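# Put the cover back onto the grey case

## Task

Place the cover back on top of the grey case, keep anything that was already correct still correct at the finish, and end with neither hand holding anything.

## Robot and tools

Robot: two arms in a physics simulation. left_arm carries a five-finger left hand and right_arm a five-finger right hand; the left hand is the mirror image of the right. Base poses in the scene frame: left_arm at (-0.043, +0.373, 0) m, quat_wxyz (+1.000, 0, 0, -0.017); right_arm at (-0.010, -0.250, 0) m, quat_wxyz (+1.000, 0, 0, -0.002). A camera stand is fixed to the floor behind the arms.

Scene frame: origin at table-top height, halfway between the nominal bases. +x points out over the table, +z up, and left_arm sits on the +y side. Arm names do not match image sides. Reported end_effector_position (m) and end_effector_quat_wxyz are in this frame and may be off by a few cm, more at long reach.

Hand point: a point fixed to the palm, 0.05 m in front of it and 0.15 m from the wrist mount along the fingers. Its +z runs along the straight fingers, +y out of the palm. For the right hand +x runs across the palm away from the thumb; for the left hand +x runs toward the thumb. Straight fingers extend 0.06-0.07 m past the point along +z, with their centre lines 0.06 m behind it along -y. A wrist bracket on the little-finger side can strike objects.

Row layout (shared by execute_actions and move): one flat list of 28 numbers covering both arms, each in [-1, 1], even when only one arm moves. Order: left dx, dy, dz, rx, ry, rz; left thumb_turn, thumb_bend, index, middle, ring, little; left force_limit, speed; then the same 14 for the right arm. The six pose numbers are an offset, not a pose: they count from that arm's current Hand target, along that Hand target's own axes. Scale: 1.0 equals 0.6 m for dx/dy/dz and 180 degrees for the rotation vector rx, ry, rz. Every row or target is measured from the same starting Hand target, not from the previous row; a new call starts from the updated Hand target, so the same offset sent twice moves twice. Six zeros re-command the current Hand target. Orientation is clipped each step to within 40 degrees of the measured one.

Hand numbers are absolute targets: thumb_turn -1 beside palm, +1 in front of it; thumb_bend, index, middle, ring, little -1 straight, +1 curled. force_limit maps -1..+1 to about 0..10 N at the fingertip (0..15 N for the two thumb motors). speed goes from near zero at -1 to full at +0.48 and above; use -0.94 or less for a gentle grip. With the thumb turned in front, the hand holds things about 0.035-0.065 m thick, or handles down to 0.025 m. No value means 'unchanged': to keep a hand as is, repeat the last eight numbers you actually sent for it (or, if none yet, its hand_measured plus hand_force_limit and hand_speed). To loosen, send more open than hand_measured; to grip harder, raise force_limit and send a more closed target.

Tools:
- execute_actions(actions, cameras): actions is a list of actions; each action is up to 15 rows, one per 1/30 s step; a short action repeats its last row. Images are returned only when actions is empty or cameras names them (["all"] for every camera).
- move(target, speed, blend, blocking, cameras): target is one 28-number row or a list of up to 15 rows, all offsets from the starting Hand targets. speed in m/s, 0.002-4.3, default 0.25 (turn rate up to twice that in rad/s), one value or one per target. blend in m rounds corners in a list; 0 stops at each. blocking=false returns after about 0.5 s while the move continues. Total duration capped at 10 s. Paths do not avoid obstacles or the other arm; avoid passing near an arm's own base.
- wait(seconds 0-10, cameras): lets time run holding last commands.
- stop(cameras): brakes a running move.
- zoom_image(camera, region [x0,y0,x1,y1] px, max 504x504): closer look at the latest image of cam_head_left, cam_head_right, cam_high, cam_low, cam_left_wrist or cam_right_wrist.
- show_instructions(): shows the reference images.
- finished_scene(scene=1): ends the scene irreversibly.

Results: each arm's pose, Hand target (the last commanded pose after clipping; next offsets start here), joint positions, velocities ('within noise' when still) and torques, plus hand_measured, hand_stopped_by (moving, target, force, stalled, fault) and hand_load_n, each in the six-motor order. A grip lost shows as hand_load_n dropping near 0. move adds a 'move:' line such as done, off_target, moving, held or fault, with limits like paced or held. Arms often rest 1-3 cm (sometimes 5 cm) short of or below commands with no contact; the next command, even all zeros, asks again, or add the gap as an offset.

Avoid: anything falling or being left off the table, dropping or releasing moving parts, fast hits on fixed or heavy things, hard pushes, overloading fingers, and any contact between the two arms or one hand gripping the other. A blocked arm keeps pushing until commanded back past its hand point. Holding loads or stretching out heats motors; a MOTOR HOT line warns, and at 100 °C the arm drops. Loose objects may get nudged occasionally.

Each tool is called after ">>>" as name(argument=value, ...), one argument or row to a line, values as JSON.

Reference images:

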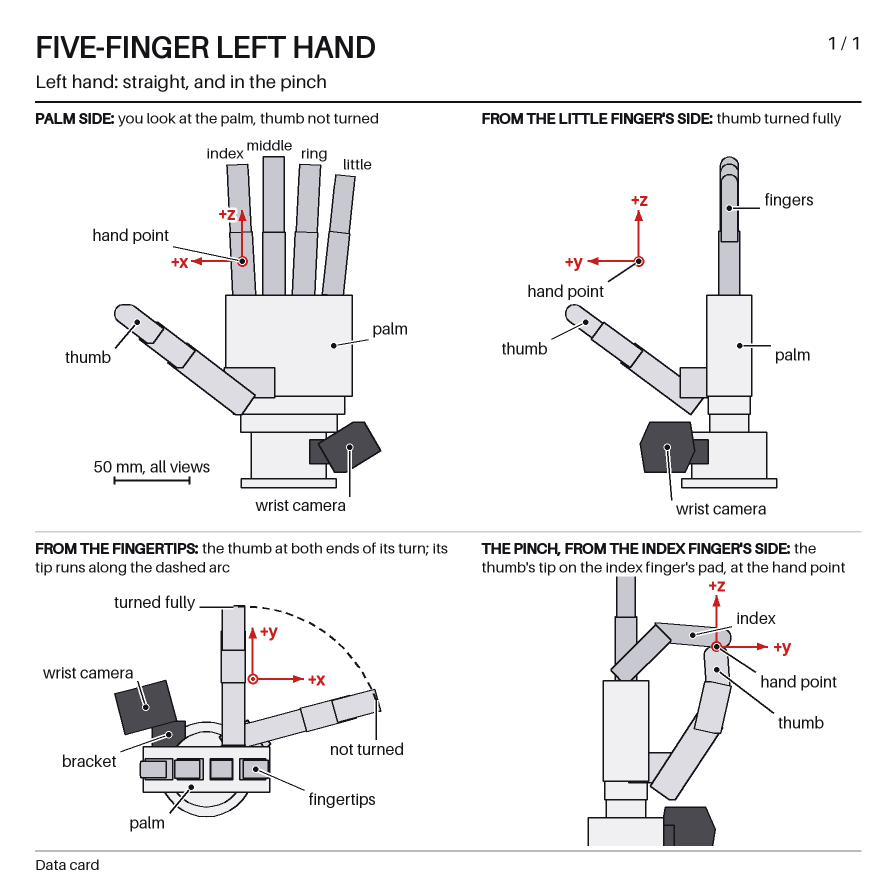

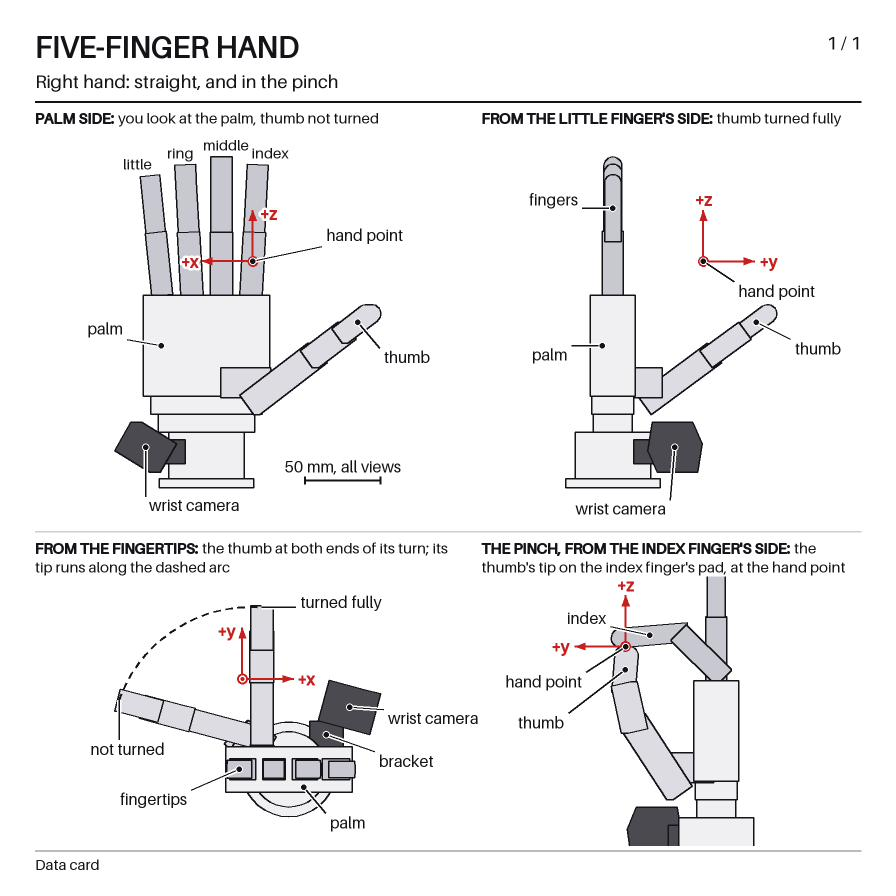

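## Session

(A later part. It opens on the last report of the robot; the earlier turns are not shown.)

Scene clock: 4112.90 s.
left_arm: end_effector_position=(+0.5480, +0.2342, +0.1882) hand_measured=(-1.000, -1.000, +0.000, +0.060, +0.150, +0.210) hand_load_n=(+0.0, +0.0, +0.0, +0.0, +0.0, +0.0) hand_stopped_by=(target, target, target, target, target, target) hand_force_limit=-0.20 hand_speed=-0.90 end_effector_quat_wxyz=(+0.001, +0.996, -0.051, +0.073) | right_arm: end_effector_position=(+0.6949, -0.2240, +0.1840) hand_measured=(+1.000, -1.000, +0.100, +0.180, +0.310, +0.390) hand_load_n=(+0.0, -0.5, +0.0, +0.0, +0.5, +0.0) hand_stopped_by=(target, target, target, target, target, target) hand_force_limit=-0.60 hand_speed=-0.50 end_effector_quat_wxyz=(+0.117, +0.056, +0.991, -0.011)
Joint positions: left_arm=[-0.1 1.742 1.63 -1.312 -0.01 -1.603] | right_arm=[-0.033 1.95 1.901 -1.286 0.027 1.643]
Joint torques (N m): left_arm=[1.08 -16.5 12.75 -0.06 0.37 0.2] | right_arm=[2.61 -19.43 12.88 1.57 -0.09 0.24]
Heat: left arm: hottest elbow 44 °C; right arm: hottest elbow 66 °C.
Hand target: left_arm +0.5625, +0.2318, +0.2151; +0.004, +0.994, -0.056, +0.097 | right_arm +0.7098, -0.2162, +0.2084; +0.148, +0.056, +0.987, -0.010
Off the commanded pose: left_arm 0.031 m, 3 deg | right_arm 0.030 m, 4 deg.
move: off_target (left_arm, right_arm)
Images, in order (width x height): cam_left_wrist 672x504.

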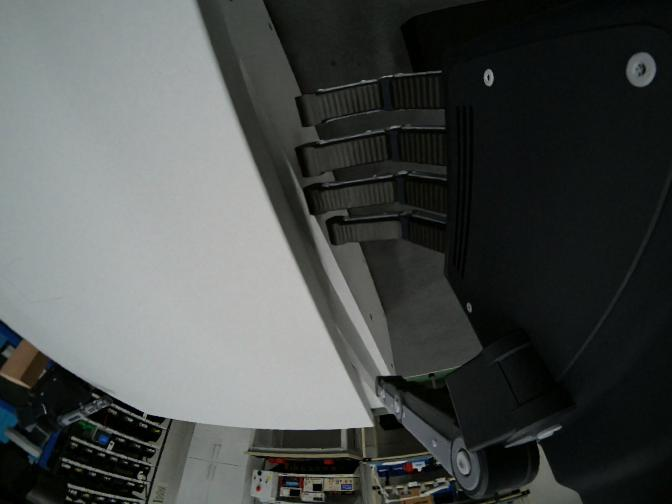

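>>> move(
  target=[0.0131,0.016,-0.0314,0,0,0,-1,-1,0.0,0.06,0.15,0.21,-0.2,-0.9,0,0,0,0,0,0,1,-1,0.1,0.18,0.31,0.39,-0.6,-0.5],
  speed=0.05,
  cameras=["cam_left_wrist"],
)

>>> zoom_image(
  camera="cam_left_wrist",
  region=[220, 100, 430, 260],
)

Scene clock: 4117.03 s.
left_arm: end_effector_position=(+0.5515, +0.2318, +0.2124) hand_measured=(-1.000, -1.000, +0.000, +0.060, +0.150, +0.210) hand_load_n=(+0.0, +0.0, +0.0, +1.5, +0.0, +0.0) hand_stopped_by=(target, target, target, target, target, target) hand_force_limit=-0.20 hand_speed=-0.90 end_effector_quat_wxyz=(+0.000, +0.996, -0.053, +0.077) | right_arm: end_effector_position=(+0.6949, -0.2240, +0.1840) hand_measured=(+1.000, -1.000, +0.100, +0.180, +0.310, +0.390) hand_load_n=(+0.0, +0.0, +0.0, +0.0, +1.0, +0.0) hand_stopped_by=(target, target, target, target, target, target) hand_force_limit=-0.60 hand_speed=-0.50 end_effector_quat_wxyz=(+0.117, +0.056, +0.991, -0.011)
Joint positions: left_arm=[-0.104 1.742 1.692 -1.366 -0.012 -1.603] | right_arm=[-0.033 1.95 1.901 -1.286 0.027 1.643]
Joint torques (N m): left_arm=[0.03 -15.38 13.11 -0.1 0.35 0.03] | right_arm=[2.08 -19.9 12.72 1.42 -0.02 0.18]
Heat: left arm: hottest elbow 45 °C; right arm: hottest elbow 66 °C.
Hand target: left_arm +0.5655, +0.2218, +0.2350; +0.004, +0.994, -0.056, +0.097 | right_arm +0.7098, -0.2163, +0.2084; +0.148, +0.056, +0.987, -0.010
Off the commanded pose: left_arm 0.028 m, 2 deg | right_arm 0.030 m, 4 deg.
move: off_target (left_arm, right_arm)
Images, in order (width x height): cam_left_wrist 672x504.

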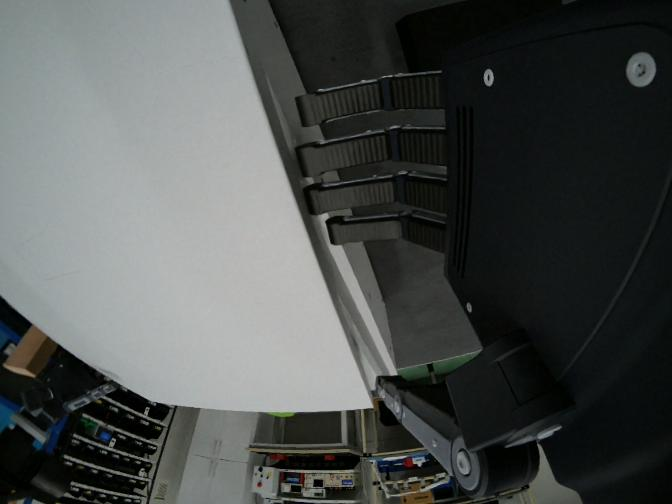

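Scaled by 2.400 from the camera's 672x504 image, which has a finer 960x720 frame.

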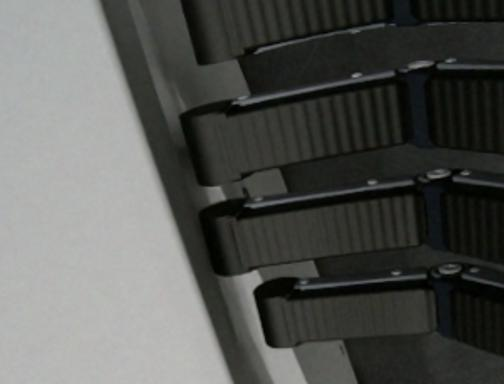

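>>> wait(
  seconds=0,
  cameras=["cam_head_right","cam_low"],
)

>>> zoom_image(
  camera="cam_low",
  region=[500, 170, 620, 270],
)

>>> zoom_image(
  camera="cam_head_right",
  region=[330, 140, 414, 224],
)

>>> zoom_image(
  camera="cam_head_right",
  region=[360, 190, 480, 270],
)

Scene clock: 4137.73 s.
left_arm: end_effector_position=(+0.5515, +0.2318, +0.2124) hand_measured=(-1.000, -1.000, +0.000, +0.060, +0.150, +0.210) hand_load_n=(+0.0, +0.0, +0.0, +1.5, +0.5, +0.5) hand_stopped_by=(target, target, target, target, target, target) hand_force_limit=-0.20 hand_speed=-0.90 end_effector_quat_wxyz=(+0.000, +0.996, -0.053, +0.077) | right_arm: end_effector_position=(+0.6949, -0.2240, +0.1840) hand_measured=(+1.000, -1.000, +0.100, +0.180, +0.310, +0.390) hand_load_n=(+0.0, +0.0, +0.0, +0.0, +1.0, +0.0) hand_stopped_by=(target, target, target, target, target, target) hand_force_limit=-0.60 hand_speed=-0.50 end_effector_quat_wxyz=(+0.117, +0.056, +0.991, -0.011)
Joint positions: left_arm=[-0.104 1.742 1.692 -1.366 -0.012 -1.603] | right_arm=[-0.033 1.95 1.901 -1.286 0.027 1.643]
Joint torques (N m): left_arm=[-0.03 -15.5 13.15 -0.02 0.35 0.03] | right_arm=[2.43 -20.07 12.96 1.31 -0.05 0.2]
Heat: left arm: hottest elbow 50 °C; right arm: hottest elbow 66 °C.
Hand target: left_arm +0.5655, +0.2218, +0.2350; +0.004, +0.994, -0.056, +0.097 | right_arm +0.7098, -0.2163, +0.2084; +0.148, +0.056, +0.987, -0.010
Off the commanded pose: left_arm 0.028 m, 2 deg | right_arm 0.030 m, 4 deg.
Images, in order (width x height): cam_head_right 896x504, cam_low 896x504.

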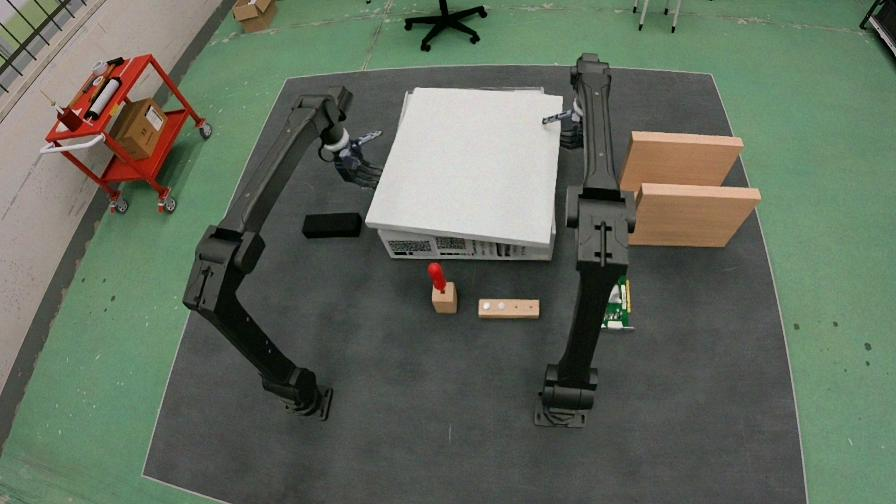

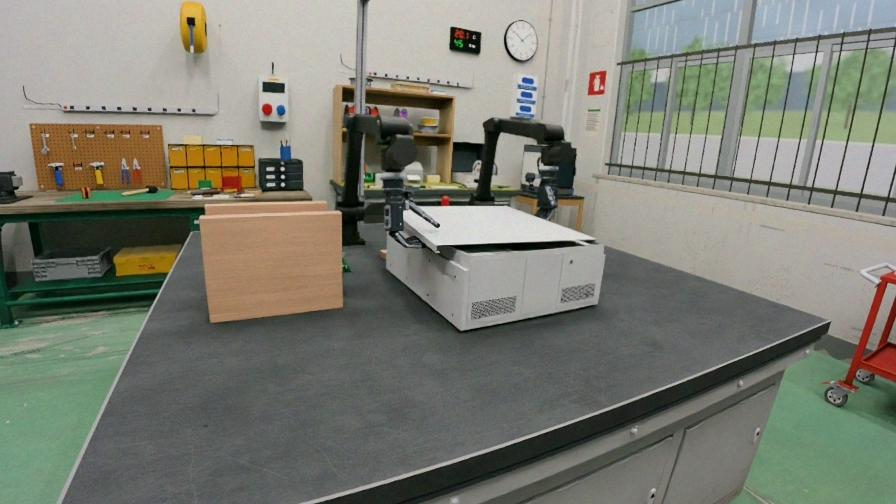

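Scaled by 4.200.

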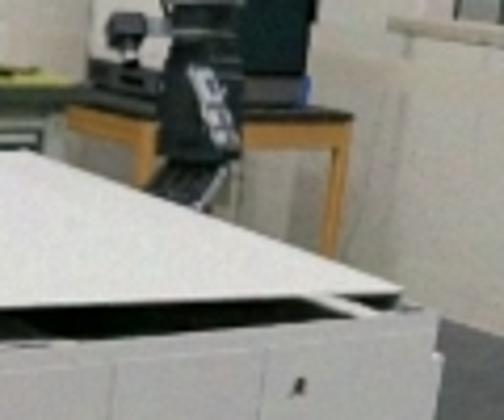

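Scaled by 6.000.

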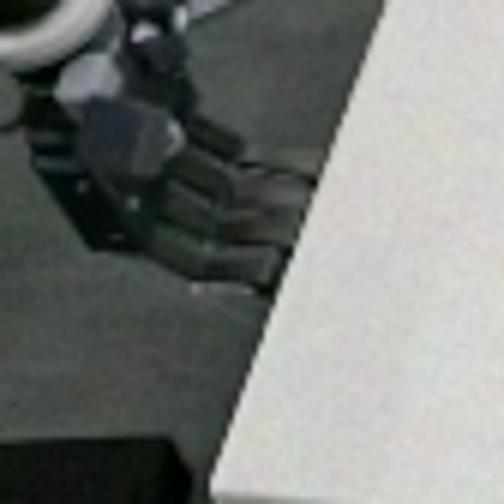

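Scaled by 4.200.

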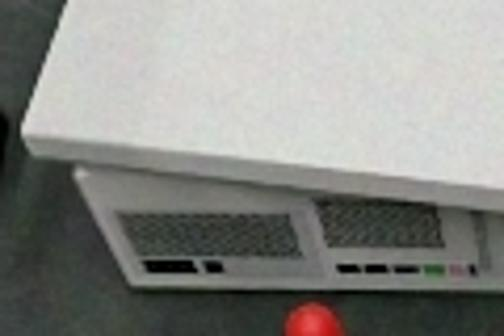

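>>> wait(
  seconds=0,
  cameras=["cam_left_wrist"],
)

>>> zoom_image(
  camera="cam_left_wrist",
  region=[280, 230, 420, 430],
)

>>> zoom_image(
  camera="cam_left_wrist",
  region=[210, 0, 350, 150],
)

Scene clock: 4187.73 s.
left_arm: end_effector_position=(+0.5515, +0.2318, +0.2124) hand_measured=(-1.000, -1.000, +0.000, +0.060, +0.150, +0.210) hand_load_n=(+0.0, +0.0, +0.0, +1.5, +0.0, +0.5) hand_stopped_by=(target, target, target, target, target, target) hand_force_limit=-0.20 hand_speed=-0.90 end_effector_quat_wxyz=(+0.000, +0.996, -0.053, +0.077) | right_arm: end_effector_position=(+0.6949, -0.2240, +0.1840) hand_measured=(+1.000, -1.000, +0.100, +0.180, +0.310, +0.390) hand_load_n=(+0.0, +0.0, +0.0, +0.0, +1.5, +0.0) hand_stopped_by=(target, target, target, target, target, target) hand_force_limit=-0.60 hand_speed=-0.50 end_effector_quat_wxyz=(+0.117, +0.056, +0.991, -0.011)
Joint positions: left_arm=[-0.104 1.742 1.692 -1.366 -0.012 -1.603] | right_arm=[-0.033 1.95 1.901 -1.286 0.027 1.643]
Joint torques (N m): left_arm=[-0.15 -15.38 13.19 -0.08 0.35 0.03] | right_arm=[1.67 -19.9 13.19 1.32 -0.06 0.19]
Heat: left arm: hottest elbow 54 °C; right arm: hottest elbow 66 °C.
Hand target: left_arm +0.5655, +0.2218, +0.2350; +0.004, +0.994, -0.056, +0.097 | right_arm +0.7098, -0.2163, +0.2084; +0.148, +0.056, +0.987, -0.010
Off the commanded pose: left_arm 0.028 m, 2 deg | right_arm 0.030 m, 4 deg.
Images, in order (width x height): cam_left_wrist 672x504.

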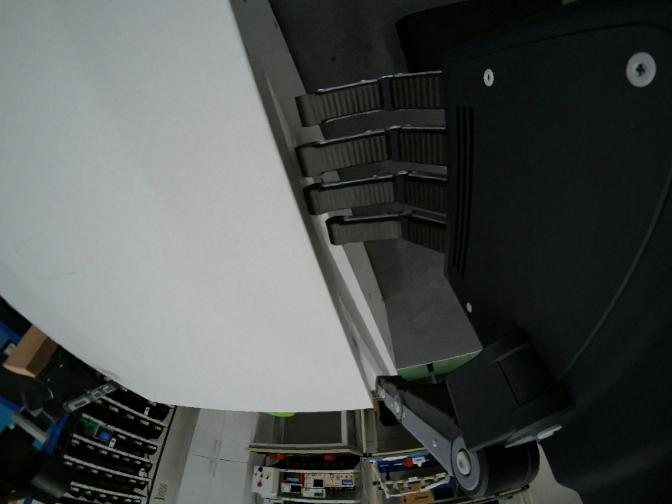

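Scaled by 2.520 from the camera's 672x504 image, which has a finer 960x720 frame.

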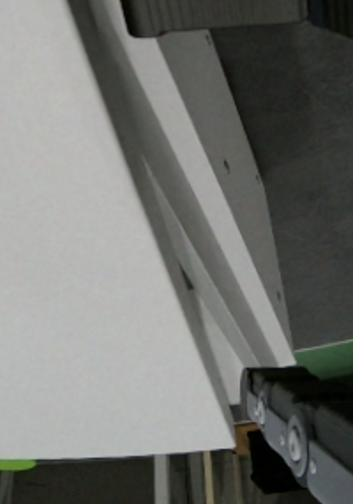

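Scaled by 3.360 from the camera's 672x504 image, which has a finer 960x720 frame.

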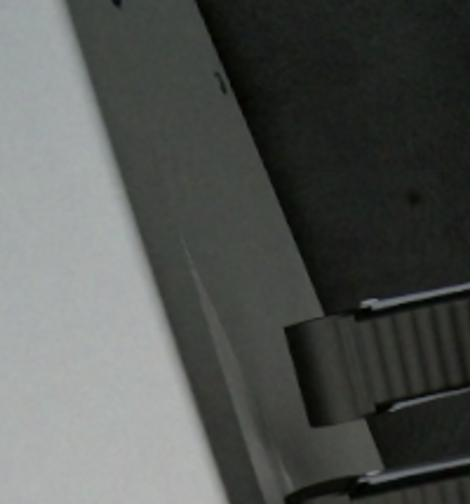

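>>> wait(
  seconds=0,
  cameras=["cam_head_right","cam_low"],
)

>>> zoom_image(
  camera="cam_head_right",
  region=[470, 190, 590, 270],
)

>>> zoom_image(
  camera="cam_head_right",
  region=[360, 190, 480, 270],
)

>>> zoom_image(
  camera="cam_low",
  region=[370, 180, 620, 340],
)

>>> zoom_image(
  camera="cam_low",
  region=[360, 190, 480, 270],
)

Scene clock: 4239.07 s.
left_arm: end_effector_position=(+0.5515, +0.2318, +0.2124) hand_measured=(-1.000, -1.000, +0.000, +0.060, +0.150, +0.210) hand_load_n=(+0.0, +0.0, +0.0, +1.5, +0.0, +0.0) hand_stopped_by=(target, target, target, target, target, target) hand_force_limit=-0.20 hand_speed=-0.90 end_effector_quat_wxyz=(+0.000, +0.996, -0.053, +0.077) | right_arm: end_effector_position=(+0.6949, -0.2240, +0.1840) hand_measured=(+1.000, -1.000, +0.100, +0.180, +0.310, +0.390) hand_load_n=(+0.0, +0.0, +0.5, +0.0, +1.0, +0.5) hand_stopped_by=(target, target, target, target, target, target) hand_force_limit=-0.60 hand_speed=-0.50 end_effector_quat_wxyz=(+0.117, +0.056, +0.991, -0.011)
Joint positions: left_arm=[-0.104 1.742 1.692 -1.366 -0.012 -1.603] | right_arm=[-0.033 1.95 1.901 -1.286 0.027 1.643]
Joint torques (N m): left_arm=[0.09 -15.33 13.15 -0.12 0.34 0.04] | right_arm=[2.26 -19.9 12.74 1.42 -0.03 0.21]
Heat: left arm: hottest elbow 56 °C; right arm: hottest elbow 66 °C.
Hand target: left_arm +0.5655, +0.2218, +0.2350; +0.004, +0.994, -0.056, +0.097 | right_arm +0.7098, -0.2163, +0.2084; +0.148, +0.056, +0.987, -0.010
Off the commanded pose: left_arm 0.028 m, 2 deg | right_arm 0.030 m, 4 deg.
Images, in order (width x height): cam_head_right 896x504, cam_low 896x504.

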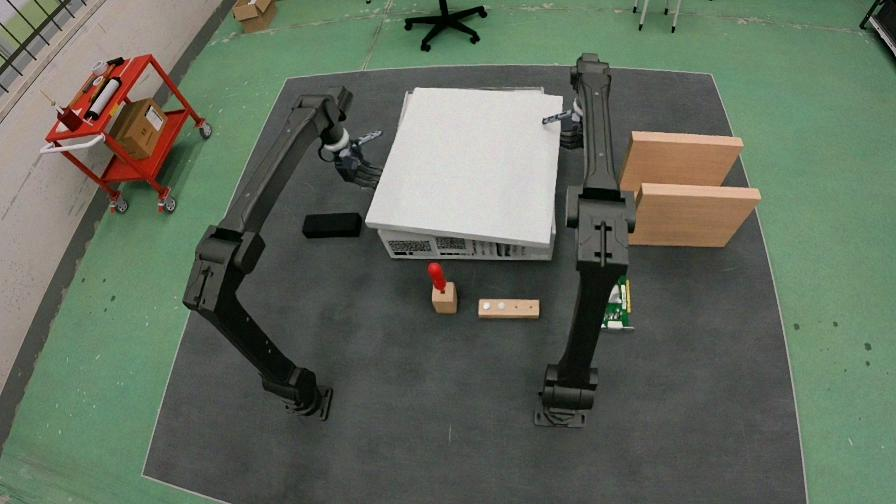

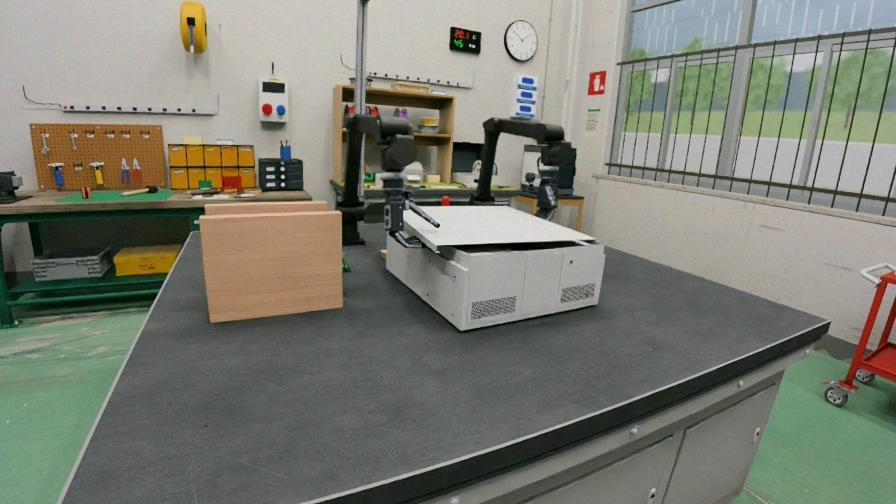

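Scaled by 4.200.

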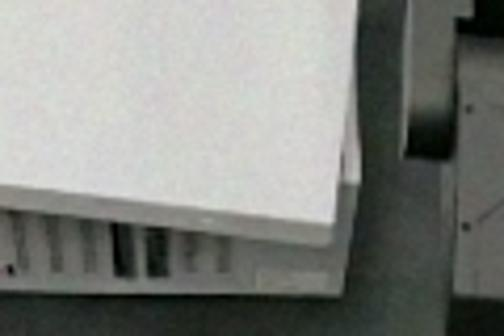

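Scaled by 4.200.

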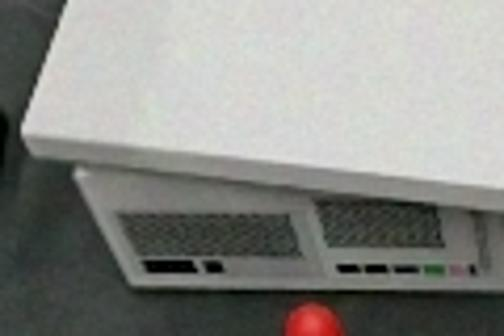

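Scaled by 2.016.

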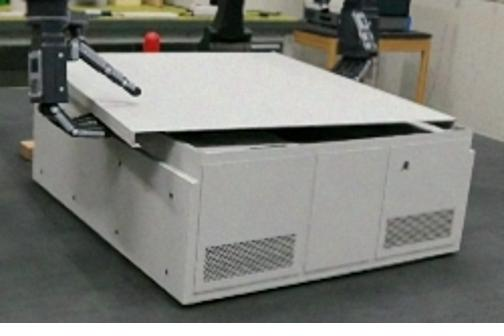

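Scaled by 4.200.

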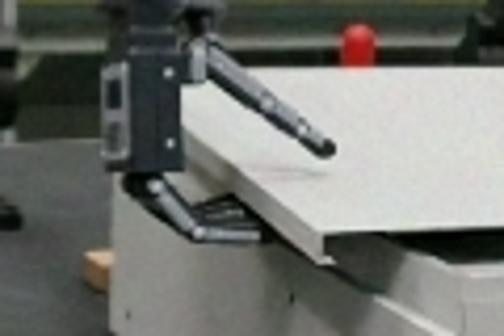

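>>> move(
  target=[-0.0158,-0.055,0.0478,0,0,0,-1,-1,0.0,0.06,0.15,0.21,-0.2,-0.9,0,0,0,0,0,0,1,-0.70,0.1,0.18,0.31,0.39,-0.4,-0.9],
  speed=0.06,
  cameras=["cam_right_wrist"],
)

Scene clock: 4298.20 s.
left_arm: end_effector_position=(+0.5669, +0.2523, +0.2164) hand_measured=(-1.000, -1.000, +0.000, +0.060, +0.150, +0.210) hand_load_n=(+0.0, -0.5, +0.0, +0.0, +0.0, +0.0) hand_stopped_by=(target, target, target, target, target, target) hand_force_limit=-0.20 hand_speed=-0.90 end_effector_quat_wxyz=(+0.003, +0.993, -0.053, +0.102) | right_arm: end_effector_position=(+0.6949, -0.2240, +0.1840) hand_measured=(+1.000, -0.768, +0.100, +0.180, +0.310, +0.390) hand_load_n=(+1.0, +4.5, +0.0, +0.0, +4.0, +0.0) hand_stopped_by=(target, force, target, target, target, target) hand_force_limit=-0.40 hand_speed=-0.90 end_effector_quat_wxyz=(+0.117, +0.056, +0.991, -0.011)
Joint positions: left_arm=[-0.063 1.742 1.692 -1.317 -0.002 -1.561] | right_arm=[-0.033 1.95 1.901 -1.286 0.027 1.643]
Joint torques (N m): left_arm=[1.61 -15.85 7.2 1.03 0.39 0.19] | right_arm=[2.49 -20.6 13.07 1.4 -0.08 0.2]
Heat: left arm: hottest elbow 56 °C; right arm: hottest elbow 66 °C.
Hand target: left_arm +0.5654, +0.2551, +0.2051; +0.004, +0.994, -0.056, +0.096 | right_arm +0.7098, -0.2164, +0.2084; +0.148, +0.056, +0.987, -0.010
Off the commanded pose: left_arm 0.012 m, 1 deg | right_arm 0.030 m, 4 deg.
move: off_target (left_arm, right_arm)
Images, in order (width x height): cam_right_wrist 672x504.

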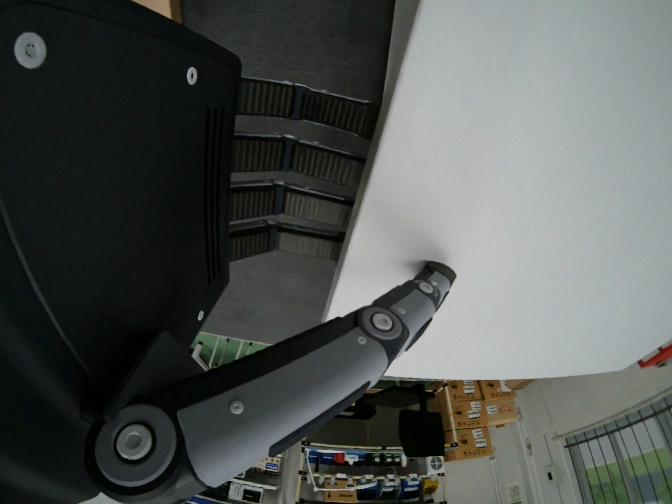

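>>> move(
  target=[0,0,0,0,0,0,-1,-1,0.0,0.06,0.15,0.21,-0.2,-0.9,0,0.025,0,0,0,0,1,-0.70,0.1,0.18,0.31,0.39,-0.4,-0.9],
  speed=0.04,
  cameras=["cam_right_wrist","cam_left_wrist"],
)

Scene clock: 4302.93 s.
left_arm: end_effector_position=(+0.5669, +0.2523, +0.2164) hand_measured=(-1.000, -1.000, +0.000, +0.060, +0.150, +0.210) hand_load_n=(+0.0, -0.5, +0.0, +0.0, +0.5, +0.0) hand_stopped_by=(target, target, target, target, target, target) hand_force_limit=-0.20 hand_speed=-0.90 end_effector_quat_wxyz=(+0.003, +0.993, -0.053, +0.102) | right_arm: end_effector_position=(+0.6955, -0.2237, +0.1835) hand_measured=(+1.000, -0.768, +0.100, +0.180, +0.310, +0.390) hand_load_n=(+0.0, +4.5, +0.0, +0.0, +5.5, +0.0) hand_stopped_by=(target, force, target, target, target, target) hand_force_limit=-0.40 hand_speed=-0.90 end_effector_quat_wxyz=(+0.118, +0.060, +0.991, -0.017)
Joint positions: left_arm=[-0.063 1.742 1.692 -1.317 -0.002 -1.561] | right_arm=[-0.028 1.95 1.901 -1.286 0.04 1.656]
Joint torques (N m): left_arm=[1.38 -15.91 7.19 1.09 0.39 0.21] | right_arm=[2.9 -19.9 13.46 1.2 -0.26 0.29]
Heat: left arm: hottest elbow 54 °C; right arm: hottest elbow 66 °C.
Hand target: left_arm +0.5654, +0.2551, +0.2051; +0.004, +0.994, -0.056, +0.096 | right_arm +0.7115, -0.2014, +0.2084; +0.148, +0.056, +0.987, -0.010
Off the commanded pose: left_arm 0.012 m, 1 deg | right_arm 0.037 m, 4 deg.
move: off_target (left_arm, right_arm)
Images, in order (width x height): cam_left_wrist 672x504, cam_right_wrist 672x504.

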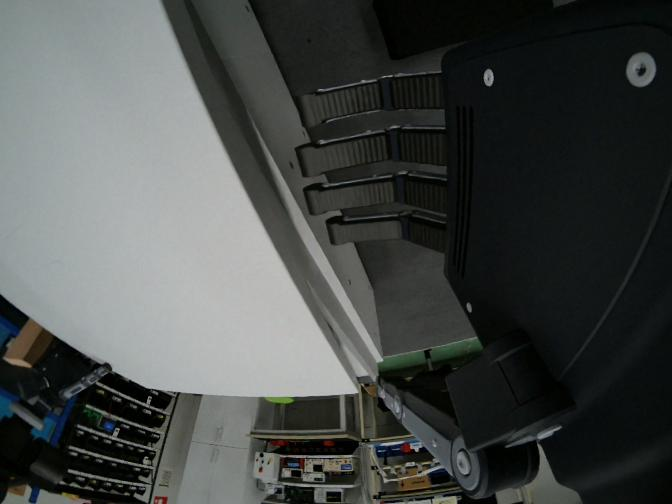

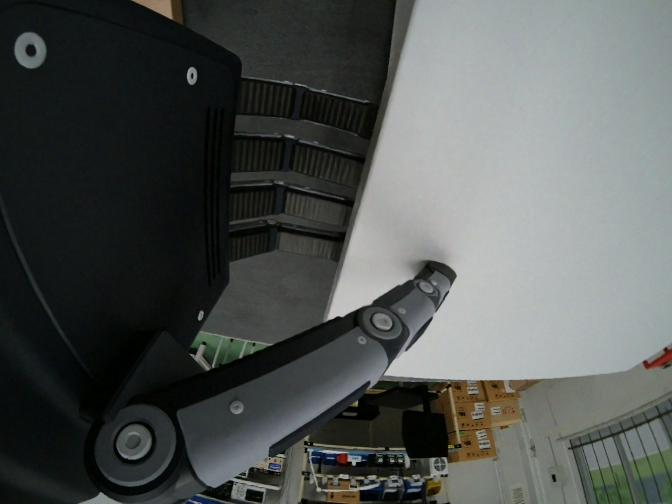

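>>> move(
  target=[0,0,0,0,0,0,-1,-1,0.0,0.06,0.15,0.21,-0.2,-0.9,0,0.015,0,0,0,0,1,-0.70,0.1,0.18,0.31,0.39,-0.4,-0.9],
  speed=0.04,
  cameras=["cam_head_right"],
)

>>> zoom_image(
  camera="cam_head_right",
  region=[360, 190, 480, 270],
)

>>> zoom_image(
  camera="cam_head_right",
  region=[470, 190, 590, 270],
)

Scene clock: 4308.07 s.
left_arm: end_effector_position=(+0.5669, +0.2523, +0.2164) hand_measured=(-1.000, -1.000, +0.000, +0.060, +0.150, +0.210) hand_load_n=(+0.0, +0.0, +0.0, +0.0, +0.5, +0.0) hand_stopped_by=(target, target, target, target, target, target) hand_force_limit=-0.20 hand_speed=-0.90 end_effector_quat_wxyz=(+0.003, +0.993, -0.053, +0.102) | right_arm: end_effector_position=(+0.6964, -0.2222, +0.1834) hand_measured=(+1.000, -0.768, +0.100, +0.180, +0.310, +0.390) hand_load_n=(-1.5, +3.5, +0.5, +0.0, +6.5, +0.0) hand_stopped_by=(target, force, target, target, target, target) hand_force_limit=-0.40 hand_speed=-0.90 end_effector_quat_wxyz=(+0.118, +0.067, +0.991, -0.019)
Joint positions: left_arm=[-0.063 1.742 1.692 -1.317 -0.002 -1.561] | right_arm=[-0.023 1.95 1.901 -1.286 0.048 1.674]
Joint torques (N m): left_arm=[1.38 -15.91 7.19 1.09 0.39 0.2] | right_arm=[3.19 -19.43 13.63 1.24 -0.37 0.24]
Heat: left arm: hottest elbow 53 °C; right arm: hottest elbow 67 °C.
Hand target: left_arm +0.5654, +0.2551, +0.2051; +0.004, +0.994, -0.056, +0.096 | right_arm +0.7126, -0.1926, +0.2083; +0.148, +0.056, +0.987, -0.010
Off the commanded pose: left_arm 0.012 m, 1 deg | right_arm 0.042 m, 4 deg.
move: off_target (left_arm, right_arm)
Images, in order (width x height): cam_head_right 896x504.

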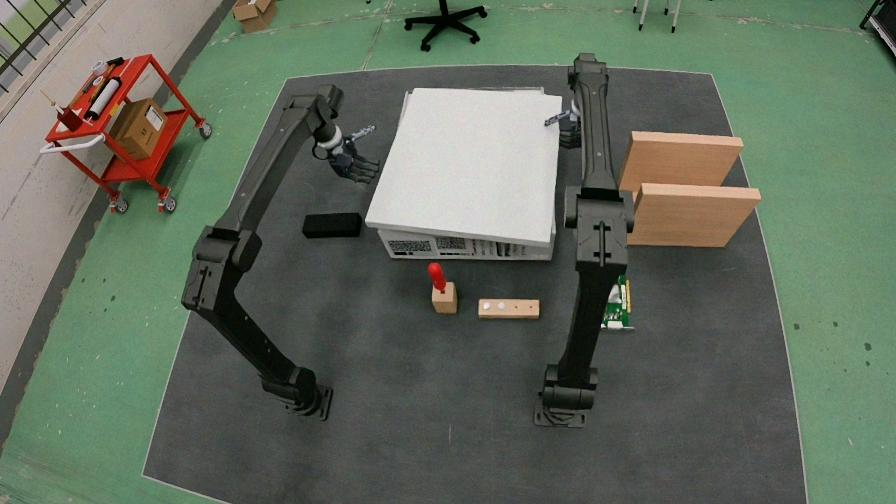

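Scaled by 4.200.

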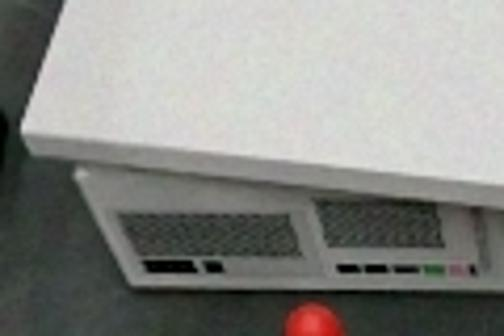

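Scaled by 4.200.

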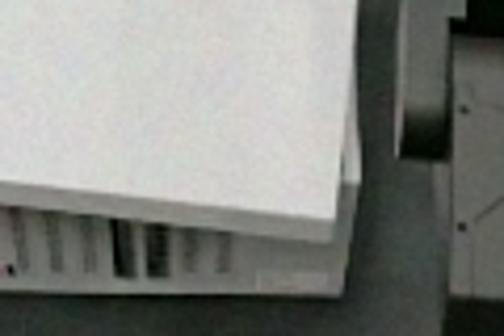

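>>> move(
  target=[0,0,0,0,0,0,-1,-1,0.0,0.06,0.15,0.21,-0.2,-0.9,0,0.015,0,0,0,0,1,-0.70,0.1,0.18,0.31,0.39,-0.4,-0.9],
  speed=0.04,
  cameras=["cam_head_right","cam_right_wrist"],
)

>>> zoom_image(
  camera="cam_head_right",
  region=[360, 190, 480, 270],
)

>>> zoom_image(
  camera="cam_head_right",
  region=[470, 190, 590, 270],
)

Scene clock: 4322.93 s.
left_arm: end_effector_position=(+0.5669, +0.2523, +0.2164) hand_measured=(-1.000, -1.000, +0.000, +0.060, +0.150, +0.210) hand_load_n=(+0.0, -0.5, +0.0, +0.0, +0.0, +0.0) hand_stopped_by=(target, target, target, target, target, target) hand_force_limit=-0.20 hand_speed=-0.90 end_effector_quat_wxyz=(+0.003, +0.993, -0.053, +0.102) | right_arm: end_effector_position=(+0.6978, -0.2179, +0.1837) hand_measured=(+1.000, -0.768, +0.100, +0.180, +0.310, +0.390) hand_load_n=(-1.0, +2.5, +0.0, +0.0, +6.0, +0.0) hand_stopped_by=(target, force, target, target, target, target) hand_force_limit=-0.40 hand_speed=-0.90 end_effector_quat_wxyz=(+0.120, +0.072, +0.990, -0.020)
Joint positions: left_arm=[-0.063 1.742 1.692 -1.317 -0.002 -1.561] | right_arm=[-0.014 1.95 1.901 -1.284 0.053 1.692]
Joint torques (N m): left_arm=[1.55 -15.91 7.12 1.03 0.38 0.2] | right_arm=[3.66 -19.25 14.19 1.24 -0.43 0.19]
Heat: left arm: hottest elbow 49 °C; right arm: hottest elbow 67 °C.
Hand target: left_arm +0.5654, +0.2551, +0.2051; +0.004, +0.994, -0.056, +0.096 | right_arm +0.7136, -0.1836, +0.2083; +0.148, +0.056, +0.987, -0.010
Off the commanded pose: left_arm 0.012 m, 1 deg | right_arm 0.045 m, 4 deg.
move: off_target (left_arm, right_arm)
Images, in order (width x height): cam_head_right 896x504, cam_right_wrist 672x504.

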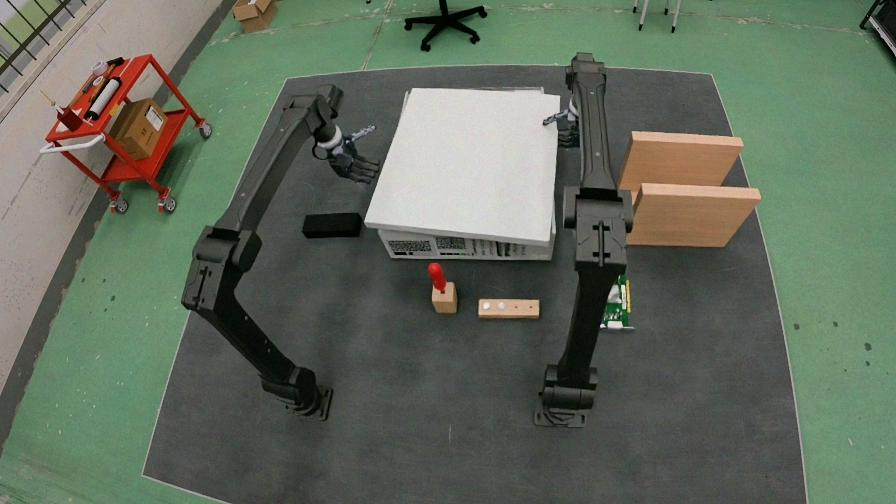

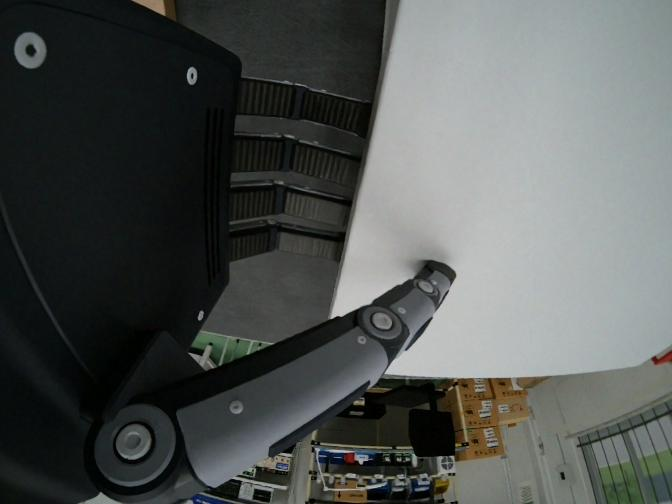

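Scaled by 4.200.

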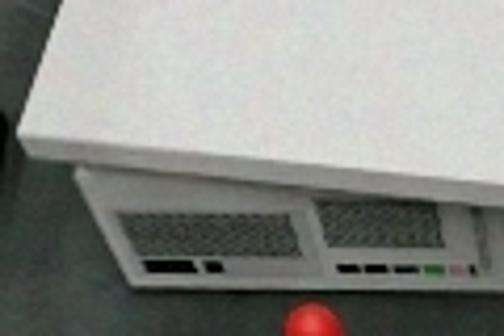

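Scaled by 4.200.

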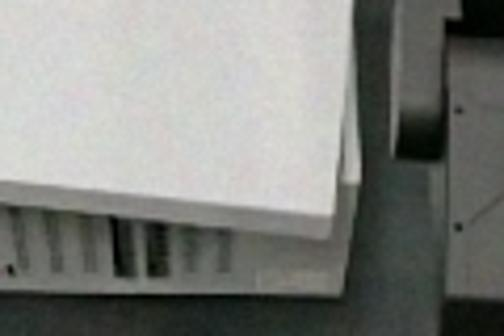

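>>> execute_actions(
  actions=[],
  cameras=["cam_head_right","cam_low","cam_left_wrist"],
)

Scene clock: 4364.40 s.
left_arm: end_effector_position=(+0.5669, +0.2523, +0.2164) hand_measured=(-1.000, -1.000, +0.000, +0.060, +0.150, +0.210) hand_load_n=(+0.0, +0.0, +0.0, +0.0, +0.0, +0.0) hand_stopped_by=(target, target, target, target, target, target) hand_force_limit=-0.20 hand_speed=-0.90 end_effector_quat_wxyz=(+0.003, +0.993, -0.053, +0.102) | right_arm: end_effector_position=(+0.6978, -0.2179, +0.1838) hand_measured=(+1.000, -0.768, +0.100, +0.180, +0.310, +0.390) hand_load_n=(-1.5, +3.0, +0.0, +0.0, +6.0, +0.0) hand_stopped_by=(target, force, target, target, target, target) hand_force_limit=-0.40 hand_speed=-0.90 end_effector_quat_wxyz=(+0.120, +0.072, +0.990, -0.020)
Joint positions: left_arm=[-0.063 1.742 1.692 -1.317 -0.002 -1.561] | right_arm=[-0.014 1.95 1.901 -1.284 0.053 1.693]
Joint velocities: within noise
Joint torques (N m): left_arm=[1.44 -15.79 7.16 1.06 0.4 0.18] | right_arm=[5.13 -19.84 14.2 1.07 -0.38 0.24]
Heat: left arm: hottest elbow 44 °C; right arm: hottest elbow 69 °C.
Hand target: left_arm +0.5654, +0.2551, +0.2051; +0.004, +0.994, -0.056, +0.096 | right_arm +0.7136, -0.1836, +0.2083; +0.148, +0.056, +0.987, -0.010
Off the commanded pose: left_arm 0.012 m, 1 deg | right_arm 0.045 m, 4 deg.
Images, in order (width x height): cam_head_right 896x504, cam_low 896x504, cam_left_wrist 672x504.

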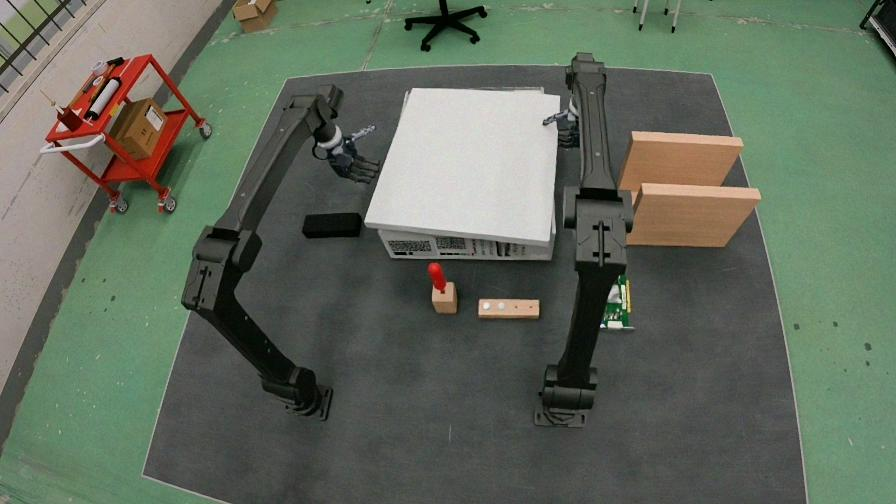

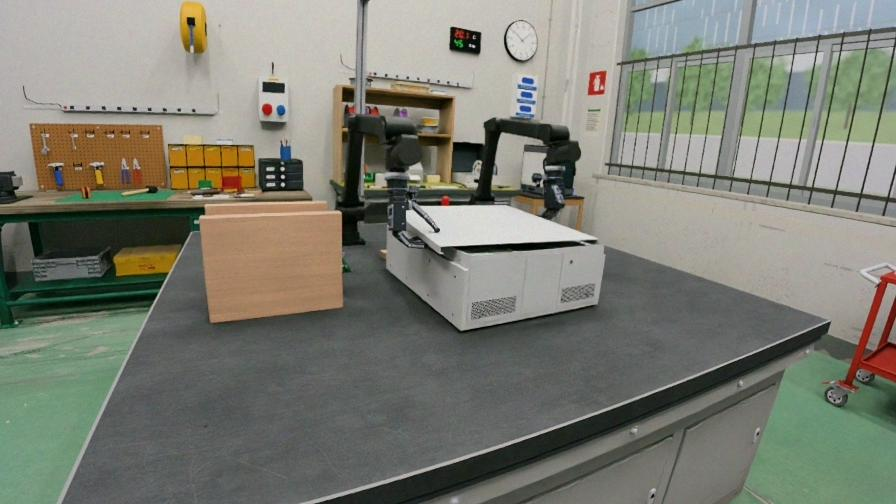

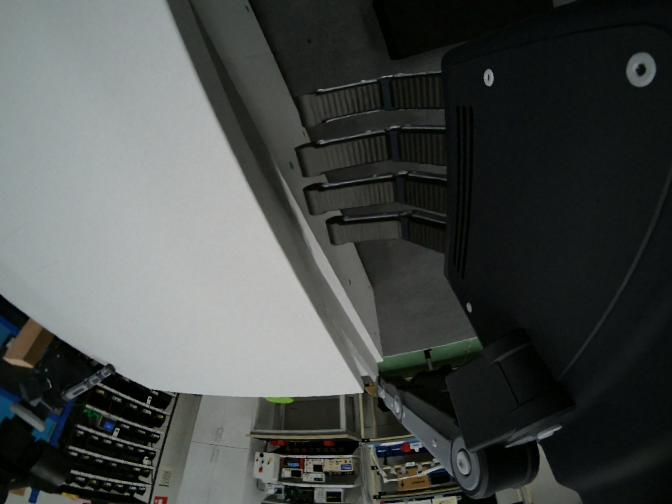

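>>> move(
  target=[0,0,0,0,0,0,-1,-1,0.0,0.06,0.15,0.21,-0.2,-0.9,0,0.0167,0,0,0,0,1,-0.70,0.1,0.18,0.31,0.39,-0.4,-0.9],
  speed=0.05,
  cameras=["cam_head_right"],
)

>>> zoom_image(
  camera="cam_head_right",
  region=[360, 190, 480, 270],
)

Scene clock: 4371.17 s.
left_arm: end_effector_position=(+0.5669, +0.2523, +0.2164) hand_measured=(-1.000, -1.000, +0.000, +0.060, +0.150, +0.210) hand_load_n=(+0.0, -0.5, +0.0, +0.0, +0.0, +0.0) hand_stopped_by=(target, target, target, target, target, target) hand_force_limit=-0.20 hand_speed=-0.90 end_effector_quat_wxyz=(+0.003, +0.993, -0.053, +0.102) | right_arm: end_effector_position=(+0.7005, -0.2056, +0.1874) hand_measured=(+1.000, -0.768, +0.100, +0.180, +0.310, +0.390) hand_load_n=(-0.5, +2.5, +0.0, +0.0, +5.5, +0.0) hand_stopped_by=(target, force, target, target, target, target) hand_force_limit=-0.40 hand_speed=-0.90 end_effector_quat_wxyz=(+0.125, +0.075, +0.989, -0.020)
Joint positions: left_arm=[-0.063 1.742 1.692 -1.317 -0.002 -1.561] | right_arm=[0.006 1.949 1.906 -1.28 0.058 1.716]
Joint torques (N m): left_arm=[1.55 -15.79 7.16 1.03 0.37 0.2] | right_arm=[3.49 -18.61 13.93 0.85 -0.45 0.09]
Heat: left arm: hottest elbow 44 °C; right arm: hottest elbow 69 °C.
Hand target: left_arm +0.5654, +0.2551, +0.2051; +0.004, +0.994, -0.056, +0.096 | right_arm +0.7147, -0.1736, +0.2085; +0.148, +0.056, +0.987, -0.010
Off the commanded pose: left_arm 0.012 m, 1 deg | right_arm 0.041 m, 4 deg.
move: off_target (left_arm, right_arm)
Images, in order (width x height): cam_head_right 896x504.

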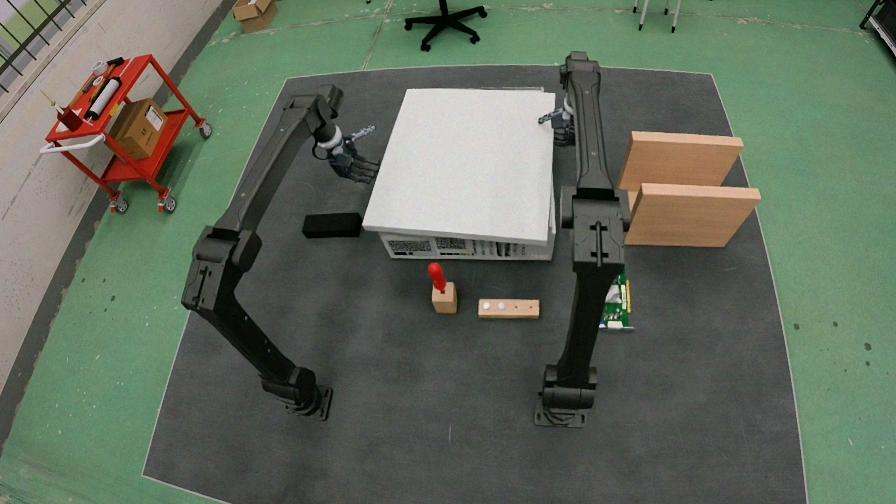

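Scaled by 4.200.

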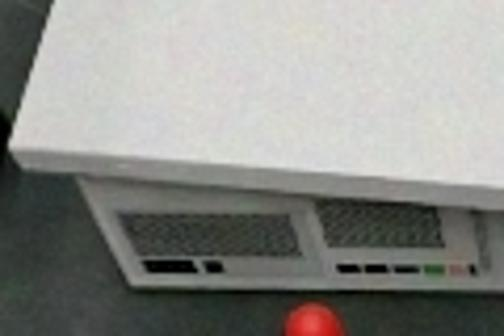

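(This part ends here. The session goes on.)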